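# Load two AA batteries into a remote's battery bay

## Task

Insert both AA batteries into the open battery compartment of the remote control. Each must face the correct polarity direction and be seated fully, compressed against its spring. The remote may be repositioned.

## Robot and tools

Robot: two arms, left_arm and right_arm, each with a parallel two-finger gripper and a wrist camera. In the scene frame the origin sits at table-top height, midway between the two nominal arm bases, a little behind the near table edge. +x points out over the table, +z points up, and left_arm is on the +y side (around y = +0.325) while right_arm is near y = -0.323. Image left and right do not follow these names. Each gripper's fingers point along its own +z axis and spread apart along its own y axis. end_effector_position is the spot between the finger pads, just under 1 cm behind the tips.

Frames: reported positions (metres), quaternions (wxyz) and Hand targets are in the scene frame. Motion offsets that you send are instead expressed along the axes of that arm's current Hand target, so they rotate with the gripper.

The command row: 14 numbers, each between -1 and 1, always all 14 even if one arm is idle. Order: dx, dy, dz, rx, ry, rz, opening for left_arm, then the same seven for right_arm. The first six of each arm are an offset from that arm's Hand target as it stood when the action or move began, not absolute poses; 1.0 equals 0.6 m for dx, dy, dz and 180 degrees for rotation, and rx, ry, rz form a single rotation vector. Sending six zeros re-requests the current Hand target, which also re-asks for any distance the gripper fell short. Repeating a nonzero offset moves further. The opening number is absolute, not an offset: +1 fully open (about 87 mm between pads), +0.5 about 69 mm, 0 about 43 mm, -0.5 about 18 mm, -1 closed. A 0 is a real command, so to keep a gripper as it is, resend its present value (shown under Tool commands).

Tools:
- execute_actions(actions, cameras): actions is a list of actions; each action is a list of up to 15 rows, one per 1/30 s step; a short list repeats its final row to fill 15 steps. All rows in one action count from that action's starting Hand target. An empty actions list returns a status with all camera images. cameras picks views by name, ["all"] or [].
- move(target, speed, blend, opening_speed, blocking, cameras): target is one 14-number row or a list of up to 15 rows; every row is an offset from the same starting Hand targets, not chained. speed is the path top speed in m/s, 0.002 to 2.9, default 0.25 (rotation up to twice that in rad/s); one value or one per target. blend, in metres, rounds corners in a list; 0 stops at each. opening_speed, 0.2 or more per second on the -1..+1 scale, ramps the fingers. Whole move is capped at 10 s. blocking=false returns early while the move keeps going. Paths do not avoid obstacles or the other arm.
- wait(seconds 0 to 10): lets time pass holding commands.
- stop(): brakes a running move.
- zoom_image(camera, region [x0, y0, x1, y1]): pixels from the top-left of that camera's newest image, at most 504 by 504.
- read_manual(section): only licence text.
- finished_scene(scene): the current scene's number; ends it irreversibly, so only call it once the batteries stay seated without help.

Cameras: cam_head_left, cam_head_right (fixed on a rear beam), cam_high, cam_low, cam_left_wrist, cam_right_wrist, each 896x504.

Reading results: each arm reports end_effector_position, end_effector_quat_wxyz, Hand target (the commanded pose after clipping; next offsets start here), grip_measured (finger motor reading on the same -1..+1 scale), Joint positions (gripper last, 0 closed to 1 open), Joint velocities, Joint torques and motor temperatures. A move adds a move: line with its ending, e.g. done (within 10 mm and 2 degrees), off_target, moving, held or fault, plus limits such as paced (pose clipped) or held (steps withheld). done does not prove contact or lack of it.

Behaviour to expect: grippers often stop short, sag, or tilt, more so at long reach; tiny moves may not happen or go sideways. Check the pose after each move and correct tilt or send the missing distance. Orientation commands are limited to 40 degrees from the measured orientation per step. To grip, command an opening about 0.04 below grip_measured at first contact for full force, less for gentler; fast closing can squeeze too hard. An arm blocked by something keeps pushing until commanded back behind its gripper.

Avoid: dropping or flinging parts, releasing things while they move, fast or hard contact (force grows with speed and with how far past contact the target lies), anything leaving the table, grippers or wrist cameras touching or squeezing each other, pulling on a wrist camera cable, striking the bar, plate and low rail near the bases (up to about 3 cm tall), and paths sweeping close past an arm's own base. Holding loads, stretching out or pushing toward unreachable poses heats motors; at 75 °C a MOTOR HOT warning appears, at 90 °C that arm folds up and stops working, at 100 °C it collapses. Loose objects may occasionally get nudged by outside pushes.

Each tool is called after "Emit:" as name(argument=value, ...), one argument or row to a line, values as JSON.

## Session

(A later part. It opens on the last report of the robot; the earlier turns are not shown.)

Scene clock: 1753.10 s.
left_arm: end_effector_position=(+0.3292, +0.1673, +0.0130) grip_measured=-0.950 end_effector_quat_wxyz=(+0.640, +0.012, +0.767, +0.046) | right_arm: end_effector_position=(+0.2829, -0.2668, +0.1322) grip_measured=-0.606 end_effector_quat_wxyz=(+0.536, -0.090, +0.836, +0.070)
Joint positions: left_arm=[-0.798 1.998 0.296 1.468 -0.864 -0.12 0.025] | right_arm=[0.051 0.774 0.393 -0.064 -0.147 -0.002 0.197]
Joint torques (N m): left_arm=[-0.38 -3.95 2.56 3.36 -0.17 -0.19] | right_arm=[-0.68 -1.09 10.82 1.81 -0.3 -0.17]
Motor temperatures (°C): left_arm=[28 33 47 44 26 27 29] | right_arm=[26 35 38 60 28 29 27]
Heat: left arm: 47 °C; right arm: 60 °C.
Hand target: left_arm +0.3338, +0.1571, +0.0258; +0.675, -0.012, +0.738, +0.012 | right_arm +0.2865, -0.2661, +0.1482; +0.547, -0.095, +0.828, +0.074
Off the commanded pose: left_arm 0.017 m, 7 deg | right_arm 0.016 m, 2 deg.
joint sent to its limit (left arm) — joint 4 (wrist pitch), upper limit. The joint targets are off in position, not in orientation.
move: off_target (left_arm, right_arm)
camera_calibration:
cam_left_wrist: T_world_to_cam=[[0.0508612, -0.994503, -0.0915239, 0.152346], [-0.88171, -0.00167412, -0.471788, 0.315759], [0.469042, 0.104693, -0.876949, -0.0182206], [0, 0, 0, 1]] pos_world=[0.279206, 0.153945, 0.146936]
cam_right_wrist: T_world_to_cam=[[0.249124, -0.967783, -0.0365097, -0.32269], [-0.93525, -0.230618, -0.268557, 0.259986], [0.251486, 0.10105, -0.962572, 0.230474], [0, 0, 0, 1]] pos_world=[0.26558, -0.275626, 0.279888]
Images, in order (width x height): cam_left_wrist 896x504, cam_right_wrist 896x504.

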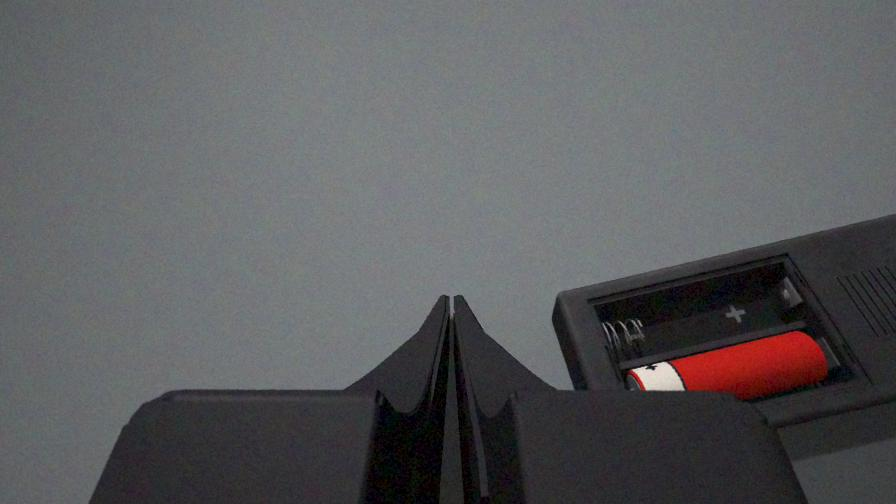

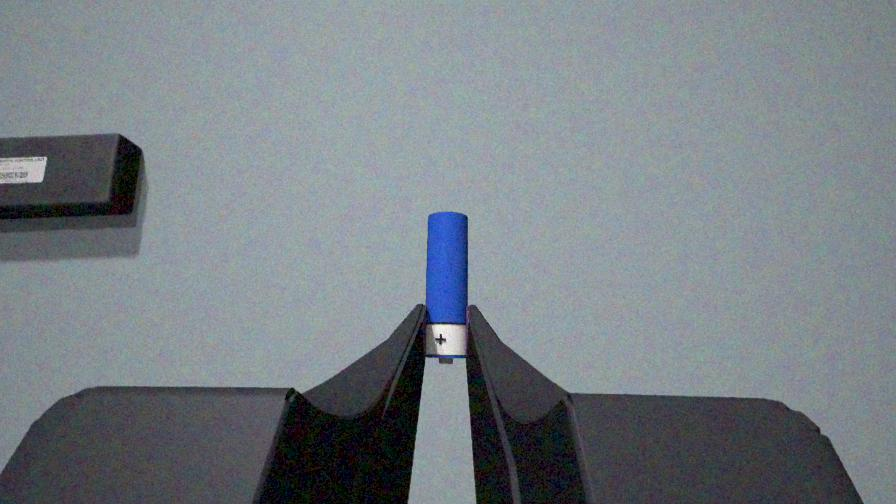

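Emit:
move(
  target=[-0.0066,-0.033,0,0,0,0,-0.95,-0.0908,0.539,0.1632,-0.4183,0.1,-0.2876,-0.69],
  speed=0.15,
  cameras=["cam_right_wrist","cam_left_wrist"],
)

Scene clock: 1788.87 s.
left_arm: end_effector_position=(+0.3296, +0.1477, +0.0135) grip_measured=-0.950 end_effector_quat_wxyz=(+0.647, +0.011, +0.761, +0.038) | right_arm: end_effector_position=(+0.3185, +0.0705, +0.1517) grip_measured=-0.606 end_effector_quat_wxyz=(-0.223, +0.730, -0.578, -0.290)
Joint positions: left_arm=[-0.849 2.03 0.345 1.468 -0.905 -0.126 0.025] | right_arm=[0.669 2.205 2.14 -1.09 -0.691 -0.934 0.197]
Joint torques (N m): left_arm=[-0.44 -4.9 3.02 3.33 -0.23 0.02] | right_arm=[0.03 -9.87 9.74 0.89 -0.83 -0.2]
Motor temperatures (°C): left_arm=[28 34 45 46 26 28 29] | right_arm=[26 35 40 57 28 29 27]
Heat: left arm: 46 °C; right arm: 57 °C.
Hand target: left_arm +0.3348, +0.1374, +0.0298; +0.675, -0.013, +0.738, +0.012 | right_arm +0.3175, +0.0742, +0.1658; -0.234, +0.732, -0.565, -0.302
Off the commanded pose: left_arm 0.020 m, 6 deg | right_arm 0.015 m, 2 deg.
move: off_target (left_arm, right_arm)
camera_calibration:
cam_left_wrist: T_world_to_cam=[[0.0420122, -0.99609, -0.0777096, 0.135933], [-0.873136, 0.00120388, -0.487476, 0.313303], [0.485664, 0.088331, -0.869671, -0.0191455], [0, 0, 0, 1]] pos_world=[0.277144, 0.136715, 0.146641]
cam_right_wrist: T_world_to_cam=[[0.968026, 0.248693, -0.0328251, -0.319736], [0.250847, -0.960379, 0.121441, -0.00910684], [-0.00132307, -0.125792, -0.992056, 0.307194], [0, 0, 0, 1]] pos_world=[0.312204, 0.109413, 0.295365]
Images, in order (width x height): cam_left_wrist 896x504, cam_right_wrist 896x504.

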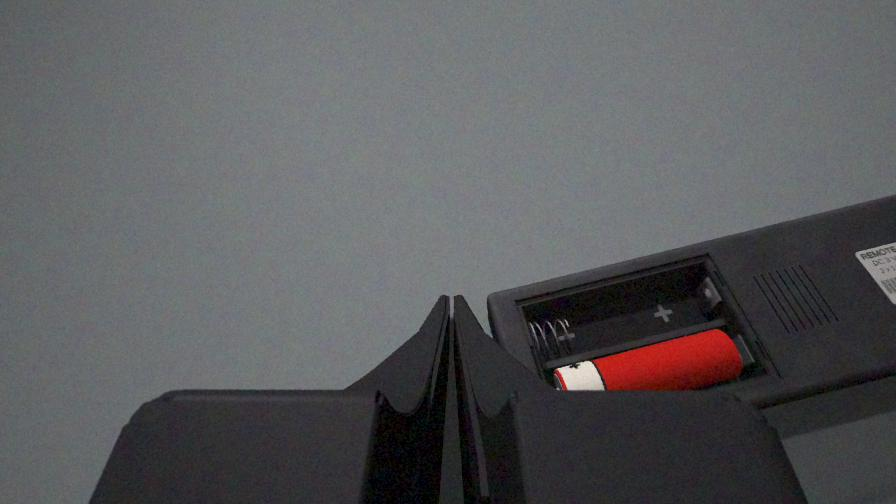

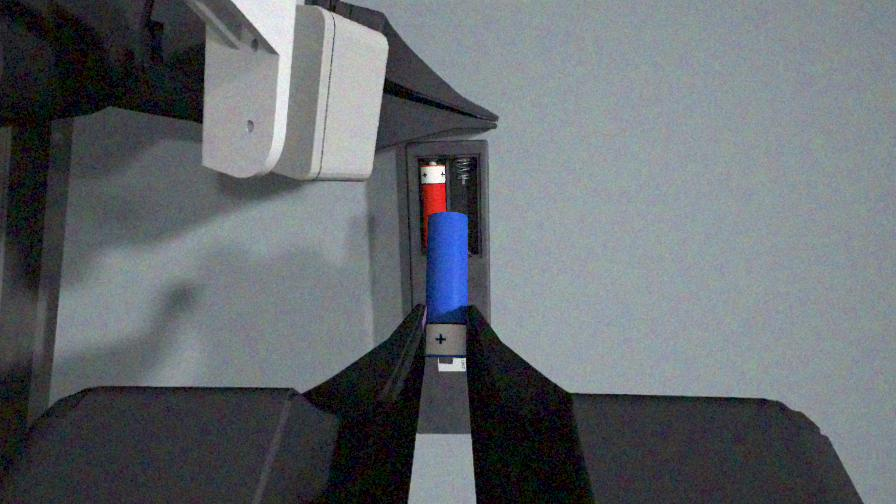

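Emit:
move(
  target=[
    [-0.0485,0.1048,-0.0177,0,0,0,-0.95,0,0,0,0,0,0,-0.69],
    [-0.0228,0.0803,-0.0275,0.4252,0.0136,0.0488,-0.95,0.0623,-0.0127,0.1027,0,0,0,-0.69],
  ],
  speed=0.12,
  blend=[0.02,0],
  cameras=["cam_right_wrist","cam_left_wrist"],
)

Scene clock: 1849.10 s.
left_arm: end_effector_position=(+0.3110, +0.1835, +0.0300) grip_measured=-0.950 end_effector_quat_wxyz=(+0.506, +0.444, +0.617, -0.406) | right_arm: end_effector_position=(+0.3174, +0.0860, +0.0903) grip_measured=-0.606 end_effector_quat_wxyz=(-0.217, +0.735, -0.572, -0.294)
Joint positions: left_arm=[0.115 1.846 0.472 0.778 1.346 0.551 0.025] | right_arm=[0.699 2.248 1.968 -0.874 -0.691 -0.922 0.197]
Joint torques (N m): left_arm=[0.85 -8.77 4.94 1.38 0.61 0.13] | right_arm=[0.17 -10.29 6.16 1.46 -0.68 0.02]
Motor temperatures (°C): left_arm=[28 34 44 49 26 27 29] | right_arm=[26 45 43 52 29 29 28]
Heat: left arm: 49 °C; right arm: 52 °C.
Hand target: left_arm +0.3179, +0.1850, +0.0449; +0.520, +0.460, +0.598, -0.400 | right_arm +0.3206, +0.0927, +0.0957; -0.234, +0.732, -0.564, -0.302
Off the commanded pose: left_arm 0.017 m, 3 deg | right_arm 0.009 m, 2 deg.
move: off_target (left_arm)
camera_calibration:
cam_left_wrist: T_world_to_cam=[[-0.957378, -0.285109, 0.0462541, 0.350171], [-0.270551, 0.829119, -0.489249, -0.0341885], [0.101139, -0.480911, -0.870917, 0.225129], [0, 0, 0, 1]] pos_world=[0.303227, 0.236451, 0.163145]
cam_right_wrist: T_world_to_cam=[[0.962428, 0.26842, -0.0410274, -0.323602], [0.271456, -0.954789, 0.121199, 0.00649423], [-0.00664027, -0.127783, -0.99178, 0.250085], [0, 0, 0, 1]] pos_world=[0.311341, 0.125018, 0.233966]
Images, in order (width x height): cam_left_wrist 896x504, cam_right_wrist 896x504.

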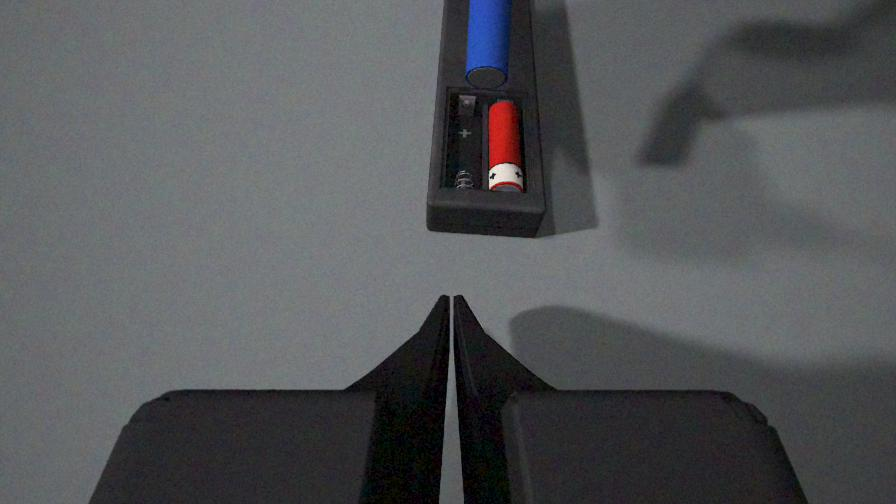

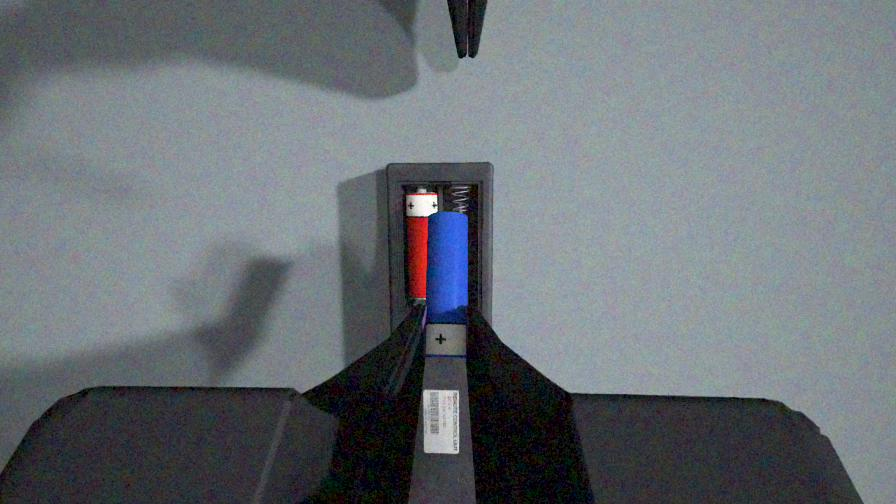

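Emit:
move(
  target=[0.021,-0.0035,0.0428,0,0,0,-0.95,0.0475,-0.0053,0.0587,0,0,0,-0.69],
  speed=0.07,
  cameras=["cam_right_wrist","cam_left_wrist"],
)

Scene clock: 1881.97 s.
left_arm: end_effector_position=(+0.3148, +0.1608, +0.0283) grip_measured=-0.950 end_effector_quat_wxyz=(+0.510, +0.459, +0.600, -0.412) | right_arm: end_effector_position=(+0.3181, +0.0909, +0.0459) grip_measured=-0.606 end_effector_quat_wxyz=(-0.215, +0.734, -0.572, -0.297)
Joint positions: left_arm=[0.035 1.921 0.472 1.007 1.313 0.424 0.025] | right_arm=[0.708 2.292 1.865 -0.723 -0.691 -0.91 0.197]
Joint torques (N m): left_arm=[0.02 -5.29 3.34 2.2 0.05 -0.12] | right_arm=[0.18 -10.54 5.98 1.51 -0.62 0.01]
Motor temperatures (°C): left_arm=[28 40 44 44 27 28 29] | right_arm=[26 48 40 52 29 29 28]
Heat: left arm: 44 °C; right arm: 52 °C.
Hand target: left_arm +0.3220, +0.1616, +0.0288; +0.520, +0.460, +0.598, -0.400 | right_arm +0.3226, +0.0981, +0.0507; -0.234, +0.732, -0.564, -0.302
Off the commanded pose: left_arm 0.007 m, 2 deg | right_arm 0.010 m, 2 deg.
move: done
camera_calibration:
cam_left_wrist: T_world_to_cam=[[-0.968213, -0.249313, 0.0201814, 0.345907], [-0.225139, 0.833484, -0.504596, -0.0297533], [0.108982, -0.4931, -0.863119, 0.211645], [0, 0, 0, 1]] pos_world=[0.305148, 0.2154, 0.160681]
cam_right_wrist: T_world_to_cam=[[0.961997, 0.269036, -0.0467104, -0.327087], [0.272782, -0.954574, 0.119911, 0.0160413], [-0.0123282, -0.128096, -0.991685, 0.208501], [0, 0, 0, 1]] pos_world=[0.312852, 0.130019, 0.189565]
Images, in order (width x height): cam_left_wrist 896x504, cam_right_wrist 896x504.

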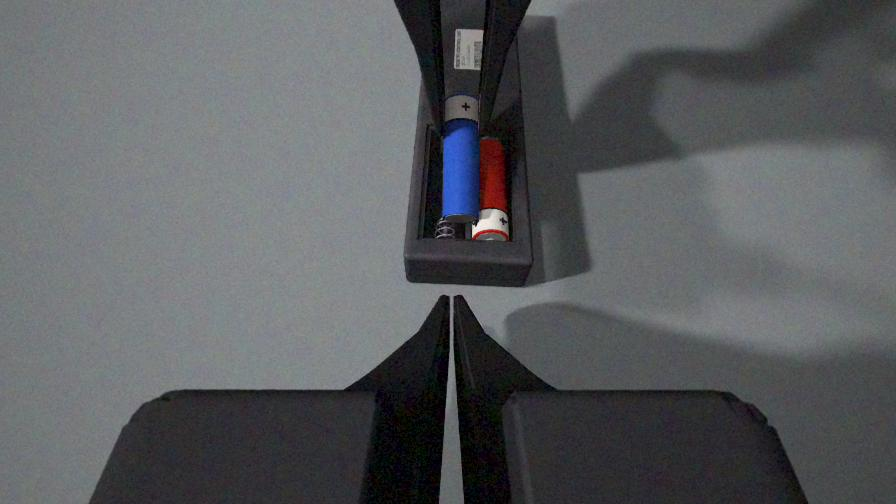

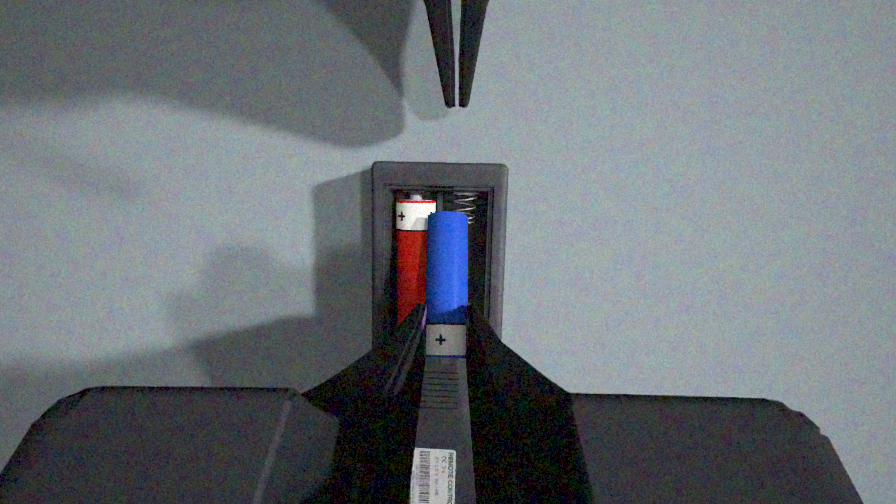

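Emit:
move(
  target=[0,0,0,0,0,0,-0.95,-0.0096,-0.0134,-0.0093,0,0,0,-0.69],
  speed=0.07,
  cameras=["cam_right_wrist"],
)

Scene clock: 1890.93 s.
left_arm: end_effector_position=(+0.3152, +0.1607, +0.0287) grip_measured=-0.950 end_effector_quat_wxyz=(+0.511, +0.460, +0.599, -0.411) | right_arm: end_effector_position=(+0.3238, +0.0962, +0.0457) grip_measured=-0.606 end_effector_quat_wxyz=(-0.221, +0.734, -0.570, -0.296)
Joint positions: left_arm=[0.035 1.921 0.472 1.011 1.313 0.423 0.025] | right_arm=[0.708 2.315 1.901 -0.723 -0.691 -0.91 0.197]
Joint torques (N m): left_arm=[-0.08 -5.16 3.28 2.18 0.07 -0.11] | right_arm=[-0.57 -10.47 9.8 1.03 -0.67 -0.06]
Heat: left arm: 45 °C; right arm: 52 °C.
Hand target: left_arm +0.3220, +0.1616, +0.0289; +0.520, +0.460, +0.598, -0.400 | right_arm +0.3303, +0.1003, +0.0587; -0.234, +0.732, -0.564, -0.302
Off the commanded pose: left_arm 0.007 m, 2 deg | right_arm 0.015 m, 2 deg.
move: off_target (right_arm)
camera_calibration:
cam_right_wrist: T_world_to_cam=[[0.962252, 0.269783, -0.0358839, -0.334636], [0.272137, -0.955439, 0.114354, 0.0201092], [-0.0034341, -0.119803, -0.992792, 0.205445], [0, 0, 0, 1]] pos_world=[0.317237, 0.134105, 0.189657]
Images, in order (width x height): cam_right_wrist 896x504.

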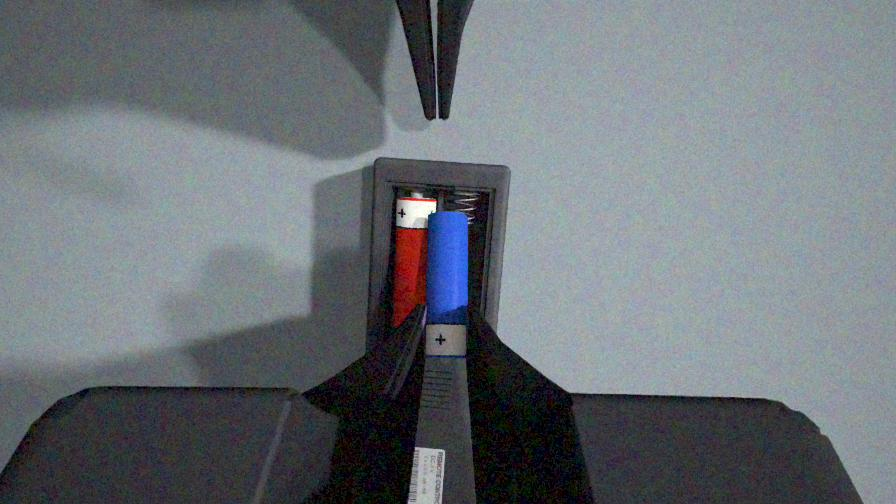

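Emit:
move(
  target=[0,0,0,0,0,0,-0.95,-0.0353,0,-0.0353,0,0,0,-0.69],
  speed=0.07,
  cameras=["cam_right_wrist"],
)

Scene clock: 1897.47 s.
left_arm: end_effector_position=(+0.3152, +0.1607, +0.0287) grip_measured=-0.950 end_effector_quat_wxyz=(+0.511, +0.460, +0.599, -0.411) | right_arm: end_effector_position=(+0.3246, +0.0983, +0.0694) grip_measured=-0.606 end_effector_quat_wxyz=(-0.218, +0.734, -0.571, -0.296)
Joint positions: left_arm=[0.035 1.921 0.472 1.011 1.313 0.423 0.025] | right_arm=[0.708 2.315 1.997 -0.826 -0.691 -0.91 0.197]
Joint torques (N m): left_arm=[-0.02 -5.15 3.3 2.21 0.05 -0.13] | right_arm=[-0.76 -11.51 9.84 0.94 -0.69 -0.09]
Heat: left arm: 46 °C; right arm: 52 °C.
Hand target: left_arm +0.3220, +0.1616, +0.0289; +0.520, +0.460, +0.598, -0.400 | right_arm +0.3302, +0.1003, +0.0887; -0.234, +0.732, -0.564, -0.302
Off the commanded pose: left_arm 0.007 m, 2 deg | right_arm 0.020 m, 2 deg.
move: off_target (right_arm)
camera_calibration:
cam_right_wrist: T_world_to_cam=[[0.962135, 0.269491, -0.0408684, -0.334802], [0.272468, -0.955039, 0.116886, 0.01879], [-0.00753114, -0.123596, -0.992304, 0.230917], [0, 0, 0, 1]] pos_world=[0.318744, 0.136711, 0.213261]
Images, in order (width x height): cam_right_wrist 896x504.

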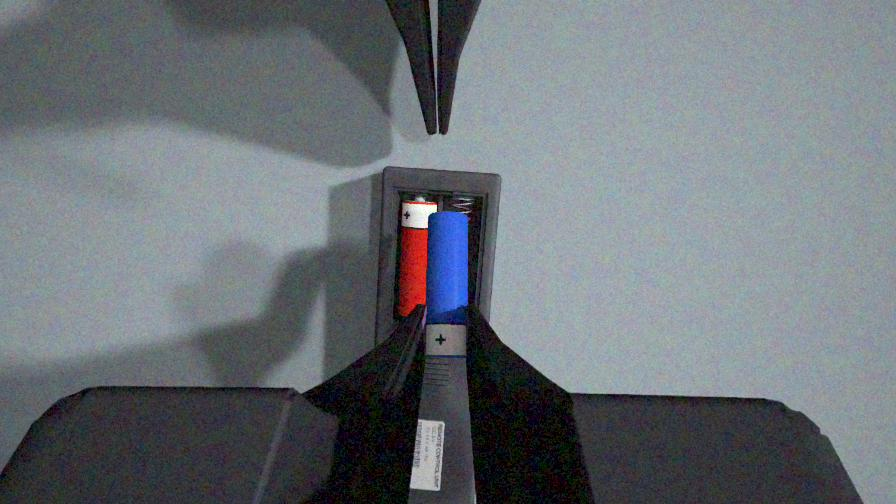

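Emit:
move(
  target=[0,0,0,0,0,0,-0.95,0.0,-0.0055,0.0,0.0129,0,0.013,-0.69],
  speed=0.05,
  cameras=["cam_right_wrist"],
)

Scene clock: 1912.40 s.
left_arm: end_effector_position=(+0.3152, +0.1607, +0.0287) grip_measured=-0.950 end_effector_quat_wxyz=(+0.511, +0.460, +0.599, -0.411) | right_arm: end_effector_position=(+0.3226, +0.0980, +0.0696) grip_measured=-0.606 end_effector_quat_wxyz=(-0.210, +0.718, -0.591, -0.302)
Joint positions: left_arm=[0.035 1.921 0.472 1.011 1.313 0.423 0.025] | right_arm=[0.708 2.315 1.997 -0.824 -0.691 -0.854 0.197]
Joint torques (N m): left_arm=[-0.03 -5.19 3.21 2.19 0.06 -0.12] | right_arm=[-0.57 -13.19 6.13 1.49 -0.37 -0.01]
Heat: left arm: 47 °C; right arm: 52 °C.
Hand target: left_arm +0.3220, +0.1616, +0.0289; +0.520, +0.460, +0.598, -0.400 | right_arm +0.3335, +0.1011, +0.0887; -0.242, +0.715, -0.585, -0.296
Off the commanded pose: left_arm 0.007 m, 2 deg | right_arm 0.022 m, 4 deg.
move: off_target (right_arm)
camera_calibration:
cam_right_wrist: T_world_to_cam=[[0.970299, 0.228869, -0.0783518, -0.328712], [0.236929, -0.964479, 0.116809, 0.0314863], [-0.0488347, -0.131904, -0.990059, 0.245036], [0, 0, 0, 1]] pos_world=[0.323455, 0.137921, 0.213167]
Images, in order (width x height): cam_right_wrist 896x504.

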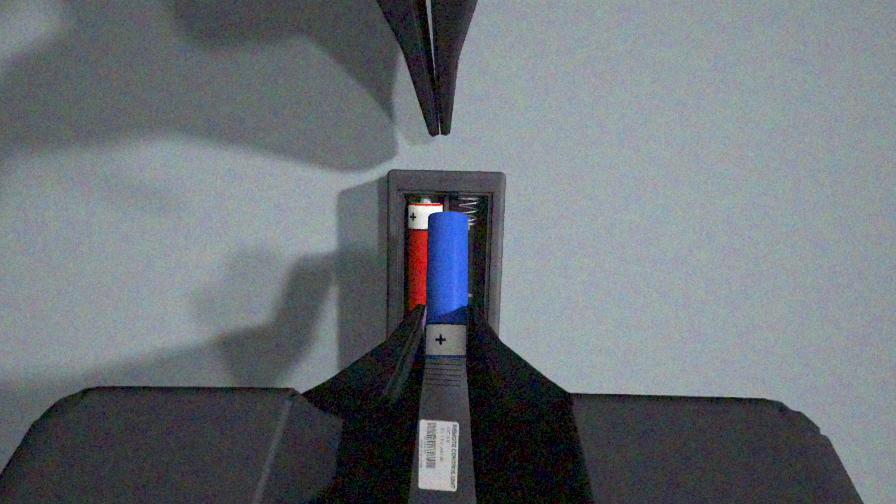

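Emit:
move(
  target=[0,0,0,0,0,0,-0.95,0.0,-0.0133,0.0,0,0,0,-0.69],
  speed=0.05,
  cameras=["cam_right_wrist"],
)

Scene clock: 1925.13 s.
left_arm: end_effector_position=(+0.3152, +0.1607, +0.0287) grip_measured=-0.950 end_effector_quat_wxyz=(+0.511, +0.460, +0.599, -0.411) | right_arm: end_effector_position=(+0.3256, +0.1012, +0.0755) grip_measured=-0.606 end_effector_quat_wxyz=(-0.219, +0.719, -0.588, -0.301)
Joint positions: left_arm=[0.035 1.921 0.472 1.011 1.313 0.423 0.025] | right_arm=[0.708 2.315 2.016 -0.824 -0.691 -0.853 0.197]
Joint torques (N m): left_arm=[-0.03 -5.15 3.23 2.17 0.05 -0.12] | right_arm=[-1.32 -10.52 9.91 1.24 -0.39 -0.07]
Motor temperatures (°C): left_arm=[28 35 43 47 26 27 29] | right_arm=[26 55 40 50 29 29 28]
Heat: left arm: 47 °C; right arm: 55 °C.
Hand target: left_arm +0.3220, +0.1616, +0.0289; +0.520, +0.460, +0.598, -0.400 | right_arm +0.3413, +0.1027, +0.0887; -0.242, +0.715, -0.585, -0.296
Off the commanded pose: left_arm 0.007 m, 2 deg | right_arm 0.021 m, 3 deg.
move: off_target (right_arm)
camera_calibration:
cam_right_wrist: T_world_to_cam=[[0.971111, 0.230263, -0.0626296, -0.333581], [0.235951, -0.96576, 0.107864, 0.0342513], [-0.035648, -0.119526, -0.992191, 0.246062], [0, 0, 0, 1]] pos_world=[0.324634, 0.1393, 0.219554]
Images, in order (width x height): cam_right_wrist 896x504.

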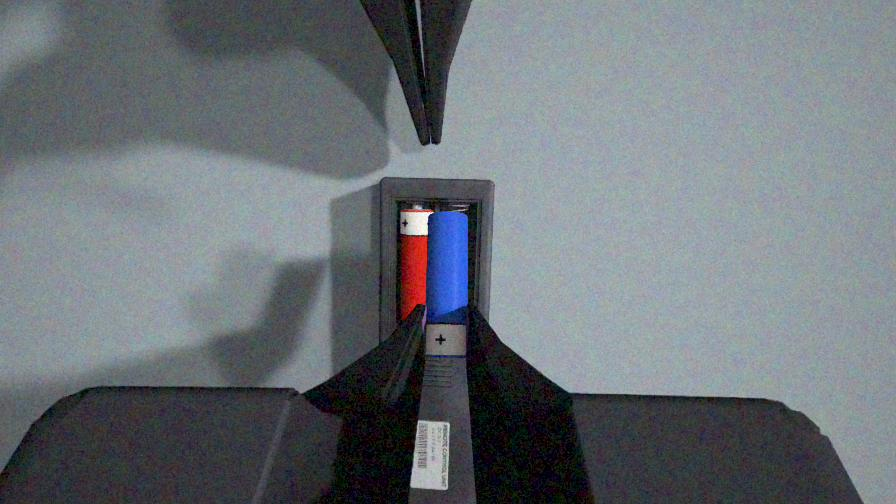

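Emit:
move(
  target=[0,0,0,0,0,0,-0.95,0.0062,-0.0035,-0.0062,0,0,0,-0.69],
  speed=0.05,
  cameras=["cam_right_wrist"],
)

Scene clock: 1935.10 s.
left_arm: end_effector_position=(+0.3152, +0.1607, +0.0287) grip_measured=-0.950 end_effector_quat_wxyz=(+0.511, +0.460, +0.599, -0.411) | right_arm: end_effector_position=(+0.3314, +0.0966, +0.0758) grip_measured=-0.606 end_effector_quat_wxyz=(-0.221, +0.715, -0.592, -0.299)
Joint positions: left_arm=[0.035 1.921 0.472 1.011 1.313 0.423 0.025] | right_arm=[0.694 2.315 2.016 -0.824 -0.691 -0.853 0.197]
Joint torques (N m): left_arm=[-0.16 -5.12 3.25 2.18 0.06 -0.11] | right_arm=[-1.1 -10.63 9.73 1.16 -0.47 -0.19]
Heat: left arm: 47 °C; right arm: 54 °C.
Hand target: left_arm +0.3220, +0.1616, +0.0289; +0.520, +0.460, +0.598, -0.400 | right_arm +0.3444, +0.0979, +0.0887; -0.242, +0.715, -0.585, -0.296
Off the commanded pose: left_arm 0.007 m, 2 deg | right_arm 0.018 m, 3 deg.
move: off_target (right_arm)
camera_calibration:
cam_right_wrist: T_world_to_cam=[[0.974221, 0.216891, -0.0620572, -0.337957], [0.222579, -0.968942, 0.107752, 0.03317], [-0.0367593, -0.118787, -0.992239, 0.246312], [0, 0, 0, 1]] pos_world=[0.330917, 0.134698, 0.219854]
Images, in order (width x height): cam_right_wrist 896x504.

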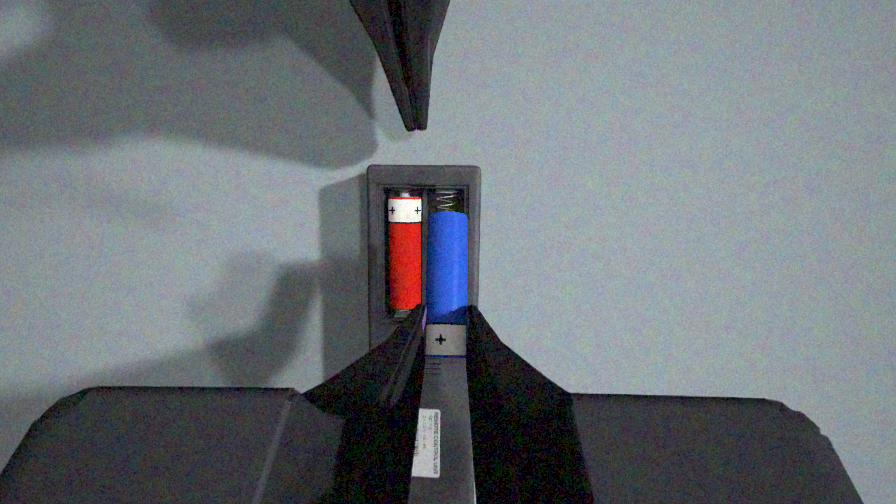

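Emit:
move(
  target=[0,0,0,0,0,0,-0.95,0.0532,0.0042,0.0528,0,0,0,-0.69],
  speed=0.05,
  cameras=["cam_right_wrist","cam_left_wrist"],
)

Scene clock: 1951.33 s.
left_arm: end_effector_position=(+0.3152, +0.1607, +0.0287) grip_measured=-0.950 end_effector_quat_wxyz=(+0.511, +0.460, +0.599, -0.411) | right_arm: end_effector_position=(+0.3306, +0.0939, +0.0384) grip_measured=-0.606 end_effector_quat_wxyz=(-0.218, +0.714, -0.594, -0.300)
Joint positions: left_arm=[0.035 1.921 0.472 1.011 1.313 0.423 0.025] | right_arm=[0.694 2.334 1.899 -0.695 -0.691 -0.853 0.197]
Joint torques (N m): left_arm=[-0.01 -5.15 3.32 2.18 0.07 -0.12] | right_arm=[-0.59 -10.84 6.05 1.57 -0.44 -0.13]
Heat: left arm: 47 °C; right arm: 53 °C.
Hand target: left_arm +0.3220, +0.1616, +0.0289; +0.520, +0.460, +0.598, -0.400 | right_arm +0.3419, +0.0972, +0.0437; -0.242, +0.715, -0.585, -0.296
Off the commanded pose: left_arm 0.007 m, 2 deg | right_arm 0.013 m, 3 deg.
move: off_target (right_arm)
camera_calibration:
cam_left_wrist: T_world_to_cam=[[-0.968218, -0.249461, 0.0179925, 0.346289], [-0.224079, 0.833249, -0.505455, -0.0296832], [0.111099, -0.493422, -0.862665, 0.211342], [0, 0, 0, 1]] pos_world=[0.305151, 0.2154, 0.161083]
cam_right_wrist: T_world_to_cam=[[0.973993, 0.216347, -0.0673135, -0.338521], [0.222789, -0.968565, 0.110662, 0.0344892], [-0.0412562, -0.122781, -0.991576, 0.210636], [0, 0, 0, 1]] pos_world=[0.330724, 0.132505, 0.182258]
Images, in order (width x height): cam_left_wrist 896x504, cam_right_wrist 896x504.

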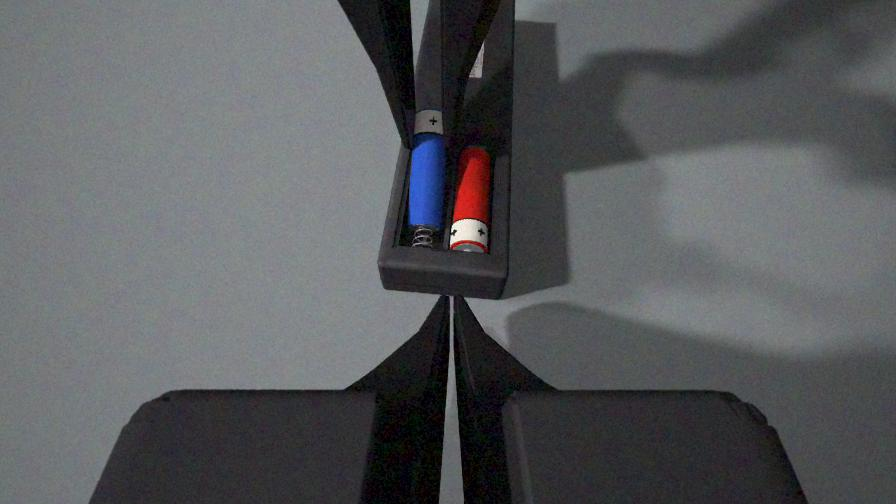

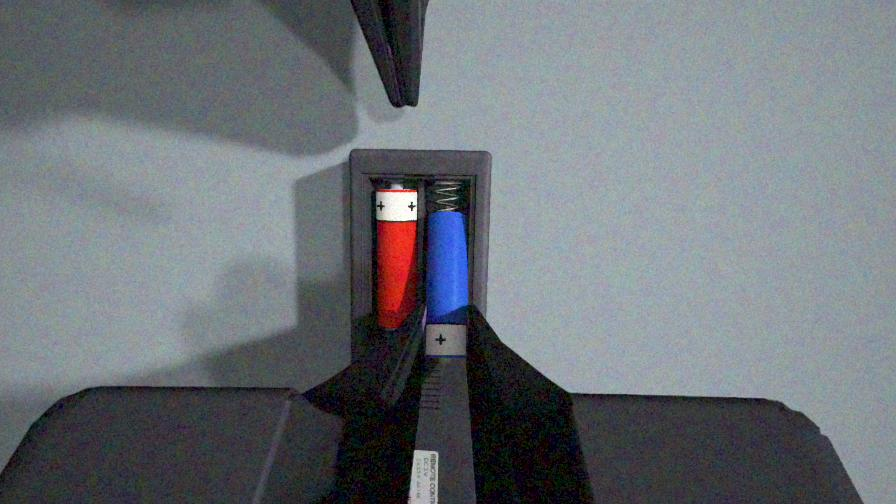

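Emit:
move(
  target=[0.0235,0.0198,0.0067,0,0,0,-0.95,0,0,0,0,0,0,-0.69],
  speed=0.05,
  cameras=["cam_left_wrist"],
)

Scene clock: 1964.97 s.
left_arm: end_effector_position=(+0.3227, +0.1612, +0.0120) grip_measured=-0.950 end_effector_quat_wxyz=(+0.505, +0.456, +0.603, -0.415) | right_arm: end_effector_position=(+0.3306, +0.0939, +0.0384) grip_measured=-0.606 end_effector_quat_wxyz=(-0.218, +0.714, -0.594, -0.300)
Joint positions: left_arm=[0.035 2.018 0.511 1.052 1.313 0.423 0.025] | right_arm=[0.694 2.334 1.899 -0.695 -0.691 -0.853 0.197]
Joint torques (N m): left_arm=[0.17 -5.64 4.11 2.18 0.07 -0.08] | right_arm=[-0.55 -10.88 6.06 1.58 -0.45 -0.12]
Heat: left arm: 47 °C; right arm: 52 °C.
Hand target: left_arm +0.3340, +0.1627, +0.0143; +0.520, +0.460, +0.598, -0.400 | right_arm +0.3419, +0.0972, +0.0437; -0.242, +0.715, -0.585, -0.296
Off the commanded pose: left_arm 0.012 m, 3 deg | right_arm 0.013 m, 3 deg.
move: off_target (left_arm, right_arm)
camera_calibration:
cam_left_wrist: T_world_to_cam=[[-0.967665, -0.249806, 0.034948, 0.353625], [-0.233179, 0.833085, -0.501595, -0.0339655], [0.0961868, -0.493525, -0.864396, 0.201137], [0, 0, 0, 1]] pos_world=[0.314923, 0.2159, 0.144467]
Images, in order (width x height): cam_left_wrist 896x504.

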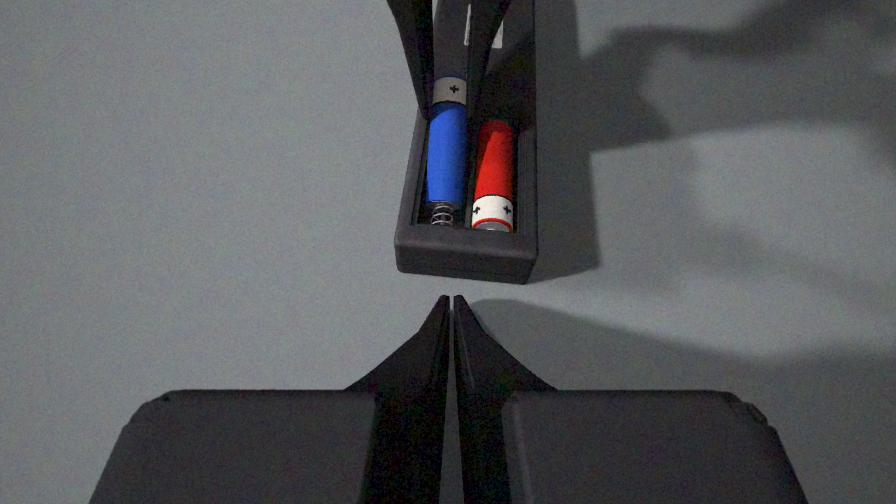

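Emit:
move(
  target=[-0.0032,0.0042,0.0228,0,0,0,-0.95,0,0,0,0,0,0,-0.69],
  speed=0.05,
  cameras=["cam_left_wrist"],
)

Scene clock: 1997.00 s.
left_arm: end_effector_position=(+0.3274, +0.1493, +0.0121) grip_measured=-0.950 end_effector_quat_wxyz=(+0.504, +0.458, +0.602, -0.417) | right_arm: end_effector_position=(+0.3308, +0.0940, +0.0384) grip_measured=-0.606 end_effector_quat_wxyz=(-0.218, +0.714, -0.593, -0.300)
Joint positions: left_arm=[-0.006 2.041 0.529 1.109 1.282 0.368 0.025] | right_arm=[0.694 2.334 1.899 -0.695 -0.691 -0.853 0.197]
Joint torques (N m): left_arm=[-0.28 -5.79 4.08 2.25 -0.05 -0.1] | right_arm=[-0.57 -10.81 6.06 1.57 -0.43 -0.13]
Heat: left arm: 46 °C; right arm: 52 °C.
Hand target: left_arm +0.3400, +0.1500, +0.0143; +0.520, +0.460, +0.598, -0.400 | right_arm +0.3419, +0.0972, +0.0437; -0.242, +0.715, -0.585, -0.296
Off the commanded pose: left_arm 0.013 m, 3 deg | right_arm 0.013 m, 3 deg.
move: off_target (left_arm, right_arm)
camera_calibration:
cam_left_wrist: T_world_to_cam=[[-0.969335, -0.243211, 0.0351902, 0.354751], [-0.227568, 0.834338, -0.502088, -0.0248209], [0.0927531, -0.4947, -0.8641, 0.196289], [0, 0, 0, 1]] pos_world=[0.320018, 0.204093, 0.144667]
Images, in order (width x height): cam_left_wrist 896x504.

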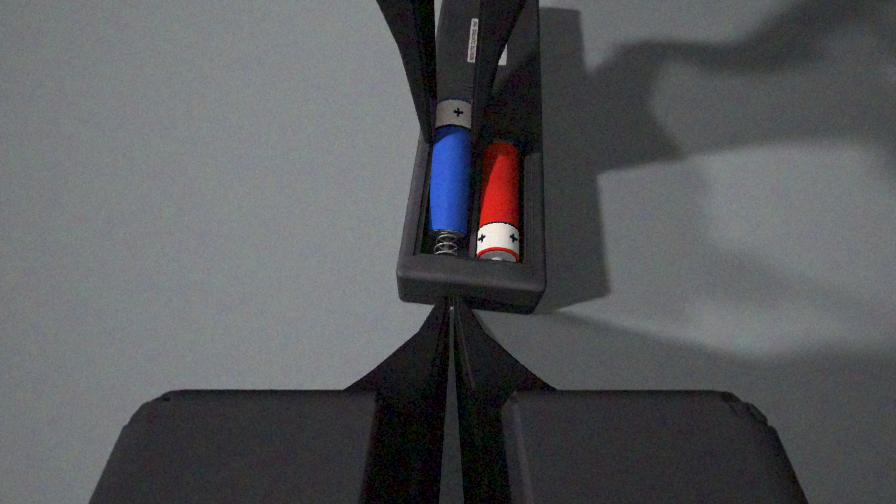

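Emit:
move(
  target=[0,0,0.035,0,0,0,-0.95,0,0,0,0,0,0,-0.69],
  speed=0.05,
  cameras=["cam_left_wrist"],
)

Scene clock: 2006.30 s.
left_arm: end_effector_position=(+0.3383, +0.1371, +0.0118) grip_measured=-0.950 end_effector_quat_wxyz=(+0.513, +0.456, +0.602, -0.407) | right_arm: end_effector_position=(+0.3408, +0.0863, +0.0387) grip_measured=-0.606 end_effector_quat_wxyz=(-0.223, +0.709, -0.602, -0.291)
Joint positions: left_arm=[-0.051 2.078 0.552 1.202 1.22 0.303 0.025] | right_arm=[0.674 2.332 1.899 -0.694 -0.678 -0.853 0.197]
Joint torques (N m): left_arm=[-1.48 -5.59 4.14 2.18 -0.1 -0.13] | right_arm=[0.51 -10.84 6.09 1.57 -0.58 -0.12]
Heat: left arm: 45 °C; right arm: 52 °C.
Hand target: left_arm +0.3454, +0.1299, +0.0114; +0.520, +0.460, +0.598, -0.400 | right_arm +0.3419, +0.0972, +0.0437; -0.242, +0.715, -0.585, -0.296
Off the commanded pose: left_arm 0.010 m, 1 deg | right_arm 0.012 m, 3 deg.
move: off_target (right_arm)
camera_calibration:
cam_left_wrist: T_world_to_cam=[[-0.964863, -0.262214, 0.0168427, 0.363719], [-0.234633, 0.830975, -0.504408, -0.00944994], [0.118267, -0.490636, -0.863301, 0.179747], [0, 0, 0, 1]] pos_world=[0.327463, 0.191415, 0.144283]
Images, in order (width x height): cam_left_wrist 896x504.

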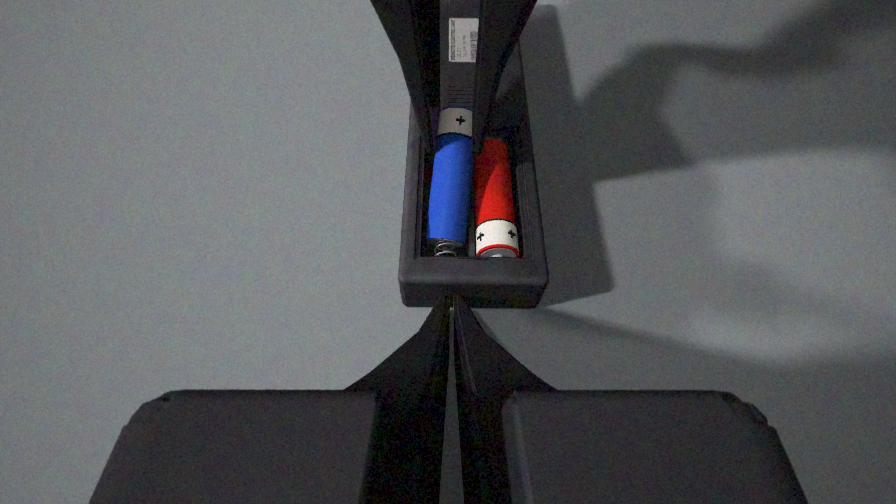

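Emit:
move(
  target=[0,0,0.0167,0,0,0,-0.95,-0.011,0.001,0.018,0,0,0,-0.69],
  speed=0.05,
  cameras=["cam_left_wrist"],
)

Scene clock: 2021.60 s.
left_arm: end_effector_position=(+0.3423, +0.1319, +0.0118) grip_measured=-0.950 end_effector_quat_wxyz=(+0.517, +0.455, +0.602, -0.404) | right_arm: end_effector_position=(+0.3432, +0.0838, +0.0349) grip_measured=-0.607 end_effector_quat_wxyz=(-0.220, +0.708, -0.609, -0.282)
Joint positions: left_arm=[-0.069 2.091 0.561 1.234 1.194 0.28 0.025] | right_arm=[0.674 2.337 1.899 -0.694 -0.657 -0.847 0.196]
Joint torques (N m): left_arm=[-2.71 -5.45 4.52 2.1 -0.15 -0.09] | right_arm=[2.58 -9.65 8.25 1.67 -0.73 0.05]
Heat: left arm: 44 °C; right arm: 53 °C.
Hand target: left_arm +0.3479, +0.1203, +0.0100; +0.520, +0.460, +0.598, -0.400 | right_arm +0.3389, +0.1091, +0.0407; -0.242, +0.715, -0.585, -0.296
Off the commanded pose: left_arm 0.013 m, 1 deg | right_arm 0.026 m, 4 deg.
move: off_target (left_arm, right_arm)
camera_calibration:
cam_left_wrist: T_world_to_cam=[[-0.962619, -0.270624, 0.0112772, 0.366678], [-0.238906, 0.828707, -0.506131, -0.00240752], [0.127626, -0.489906, -0.862383, 0.17329], [0, 0, 0, 1]] pos_world=[0.33028, 0.186123, 0.144089]
Images, in order (width x height): cam_left_wrist 896x504.

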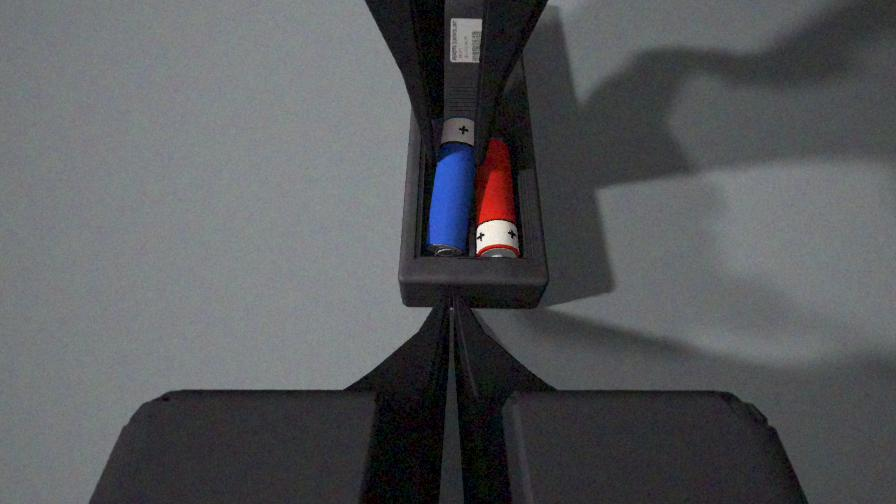

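Emit:
wait(
  seconds=0.1,
  cameras=["cam_right_wrist"],
)

Emit:
zoom_image(
  camera="cam_right_wrist",
  region=[300, 180, 600, 400],
)

Scene clock: 2058.10 s.
left_arm: end_effector_position=(+0.3424, +0.1319, +0.0118) grip_measured=-0.950 end_effector_quat_wxyz=(+0.517, +0.455, +0.603, -0.404) | right_arm: end_effector_position=(+0.3432, +0.0838, +0.0349) grip_measured=-0.607 end_effector_quat_wxyz=(-0.220, +0.708, -0.609, -0.282)
Joint positions: left_arm=[-0.069 2.091 0.561 1.235 1.194 0.279 0.025] | right_arm=[0.674 2.337 1.899 -0.694 -0.657 -0.847 0.196]
Joint torques (N m): left_arm=[-2.69 -5.44 4.41 2.1 -0.17 -0.11] | right_arm=[2.58 -9.61 8.32 1.67 -0.72 0.04]
Motor temperatures (°C): left_arm=[28 34 42 46 26 27 29] | right_arm=[26 55 42 50 29 28 29]
Heat: left arm: 46 °C; right arm: 55 °C.
Hand target: left_arm +0.3480, +0.1203, +0.0100; +0.520, +0.460, +0.598, -0.400 | right_arm +0.3390, +0.1091, +0.0407; -0.242, +0.715, -0.585, -0.296
Tool commands: left_gripper/opening=-0.95 right_gripper/opening=-0.69
Off the commanded pose: left_arm 0.013 m, 1 deg | right_arm 0.026 m, 4 deg.
wait: 0.10 s; at rest from the start
camera_calibration:
cam_right_wrist: T_world_to_cam=[[0.982723, 0.176322, -0.0562626, -0.348859], [0.18257, -0.973421, 0.138272, 0.0355848], [-0.0303868, -0.146155, -0.988795, 0.204528], [0, 0, 0, 1]] pos_world=[0.34255, 0.126043, 0.177689]
Images, in order (width x height): cam_right_wrist 896x504.

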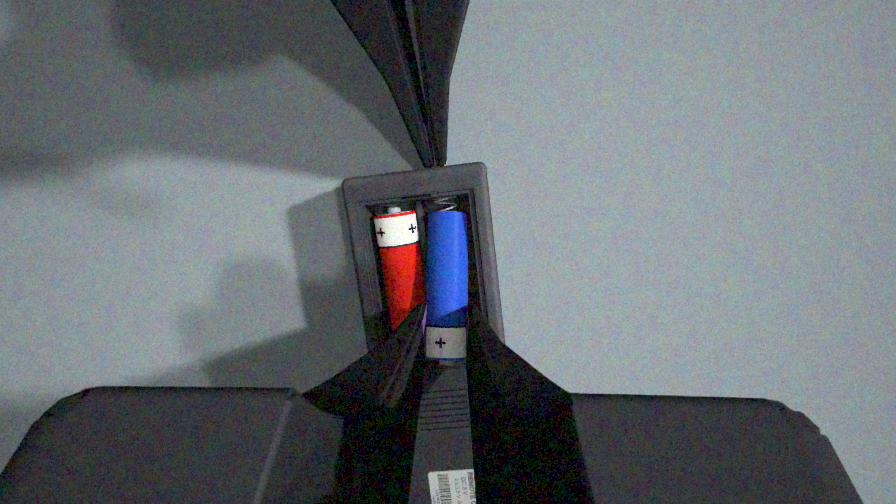

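Scaled by 1.680 from the camera's 896x504 image, which has a finer 1280x720 frame.

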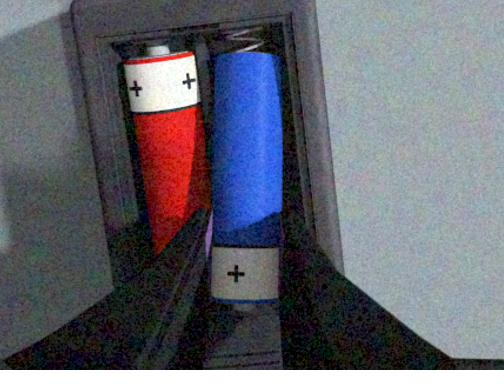

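Emit:
move(
  target=[0,0,0,0,0,0,-0.95,0.005,0.003,0.005,0,-0.045,0,-0.69],
  speed=0.05,
  cameras=["cam_left_wrist", "cam_right_wrist"],
)

Emit:
zoom_image(
  camera="cam_right_wrist",
  region=[300, 180, 600, 400],
)

Scene clock: 2099.90 s.
left_arm: end_effector_position=(+0.3435, +0.1322, +0.0118) grip_measured=-0.950 end_effector_quat_wxyz=(+0.518, +0.454, +0.603, -0.401) | right_arm: end_effector_position=(+0.3453, +0.0825, +0.0302) grip_measured=-0.608 end_effector_quat_wxyz=(-0.252, +0.689, -0.602, -0.315)
Joint positions: left_arm=[-0.069 2.091 0.561 1.237 1.189 0.279 0.025] | right_arm=[0.645 2.299 1.763 -0.521 -0.736 -0.81 0.196]
Joint torques (N m): left_arm=[-2.7 -5.35 4.48 2.09 -0.11 -0.1] | right_arm=[2.02 -10.1 4.83 2.18 -1.2 0.08]
Motor temperatures (°C): left_arm=[28 33 42 46 26 27 29] | right_arm=[27 56 43 50 29 28 29]
Heat: left arm: 46 °C; right arm: 56 °C.
Hand target: left_arm +0.3479, +0.1203, +0.0100; +0.520, +0.460, +0.598, -0.400 | right_arm +0.3371, +0.1088, +0.0365; -0.283, +0.692, -0.567, -0.345
Off the commanded pose: left_arm 0.013 m, 1 deg | right_arm 0.028 m, 6 deg.
move: off_target (left_arm, right_arm)
camera_calibration:
cam_left_wrist: T_world_to_cam=[[-0.961166, -0.275842, 0.00839703, 0.368005], [-0.242087, 0.828159, -0.505516, -0.0012322], [0.132489, -0.487917, -0.862777, 0.171543], [0, 0, 0, 1]] pos_world=[0.330688, 0.186231, 0.14429]
cam_right_wrist: T_world_to_cam=[[0.984689, 0.165945, -0.0533779, -0.350868], [0.168168, -0.984936, 0.0402441, 0.0434192], [-0.0458956, -0.0486045, -0.997763, 0.197385], [0, 0, 0, 1]] pos_world=[0.347253, 0.110584, 0.176467]
Images, in order (width x height): cam_left_wrist 896x504, cam_right_wrist 896x504.

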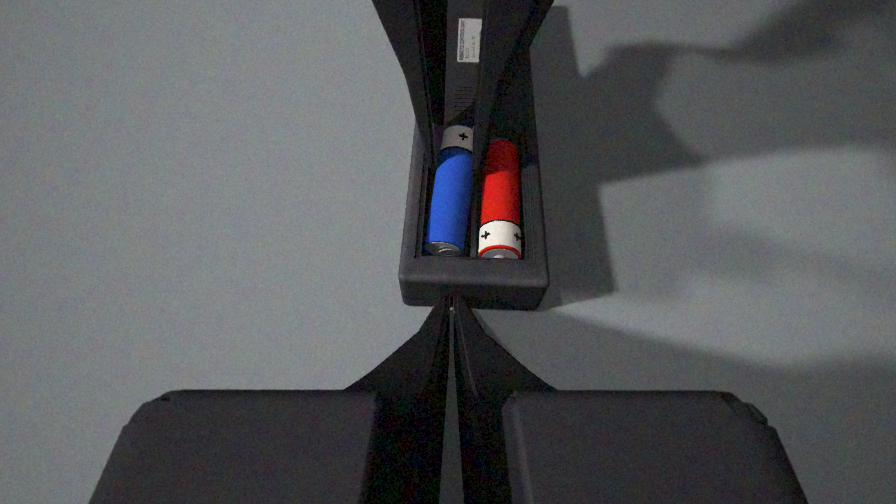

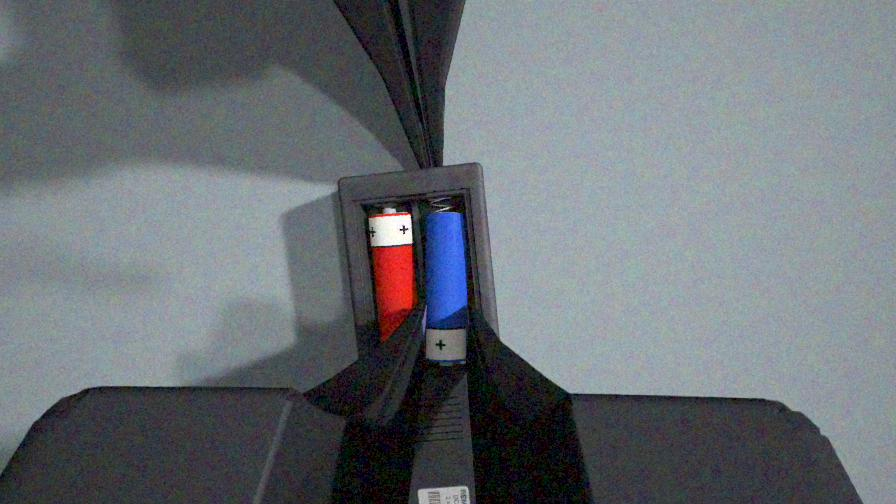

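Scaled by 1.680 from the camera's 896x504 image, which has a finer 1280x720 frame.

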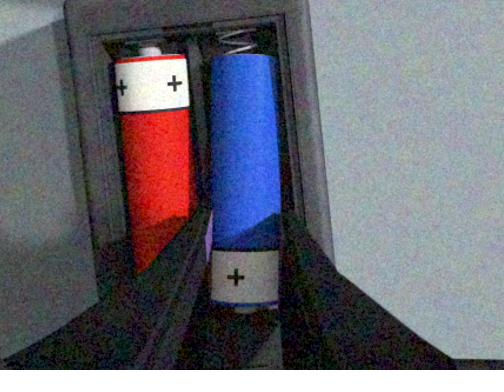

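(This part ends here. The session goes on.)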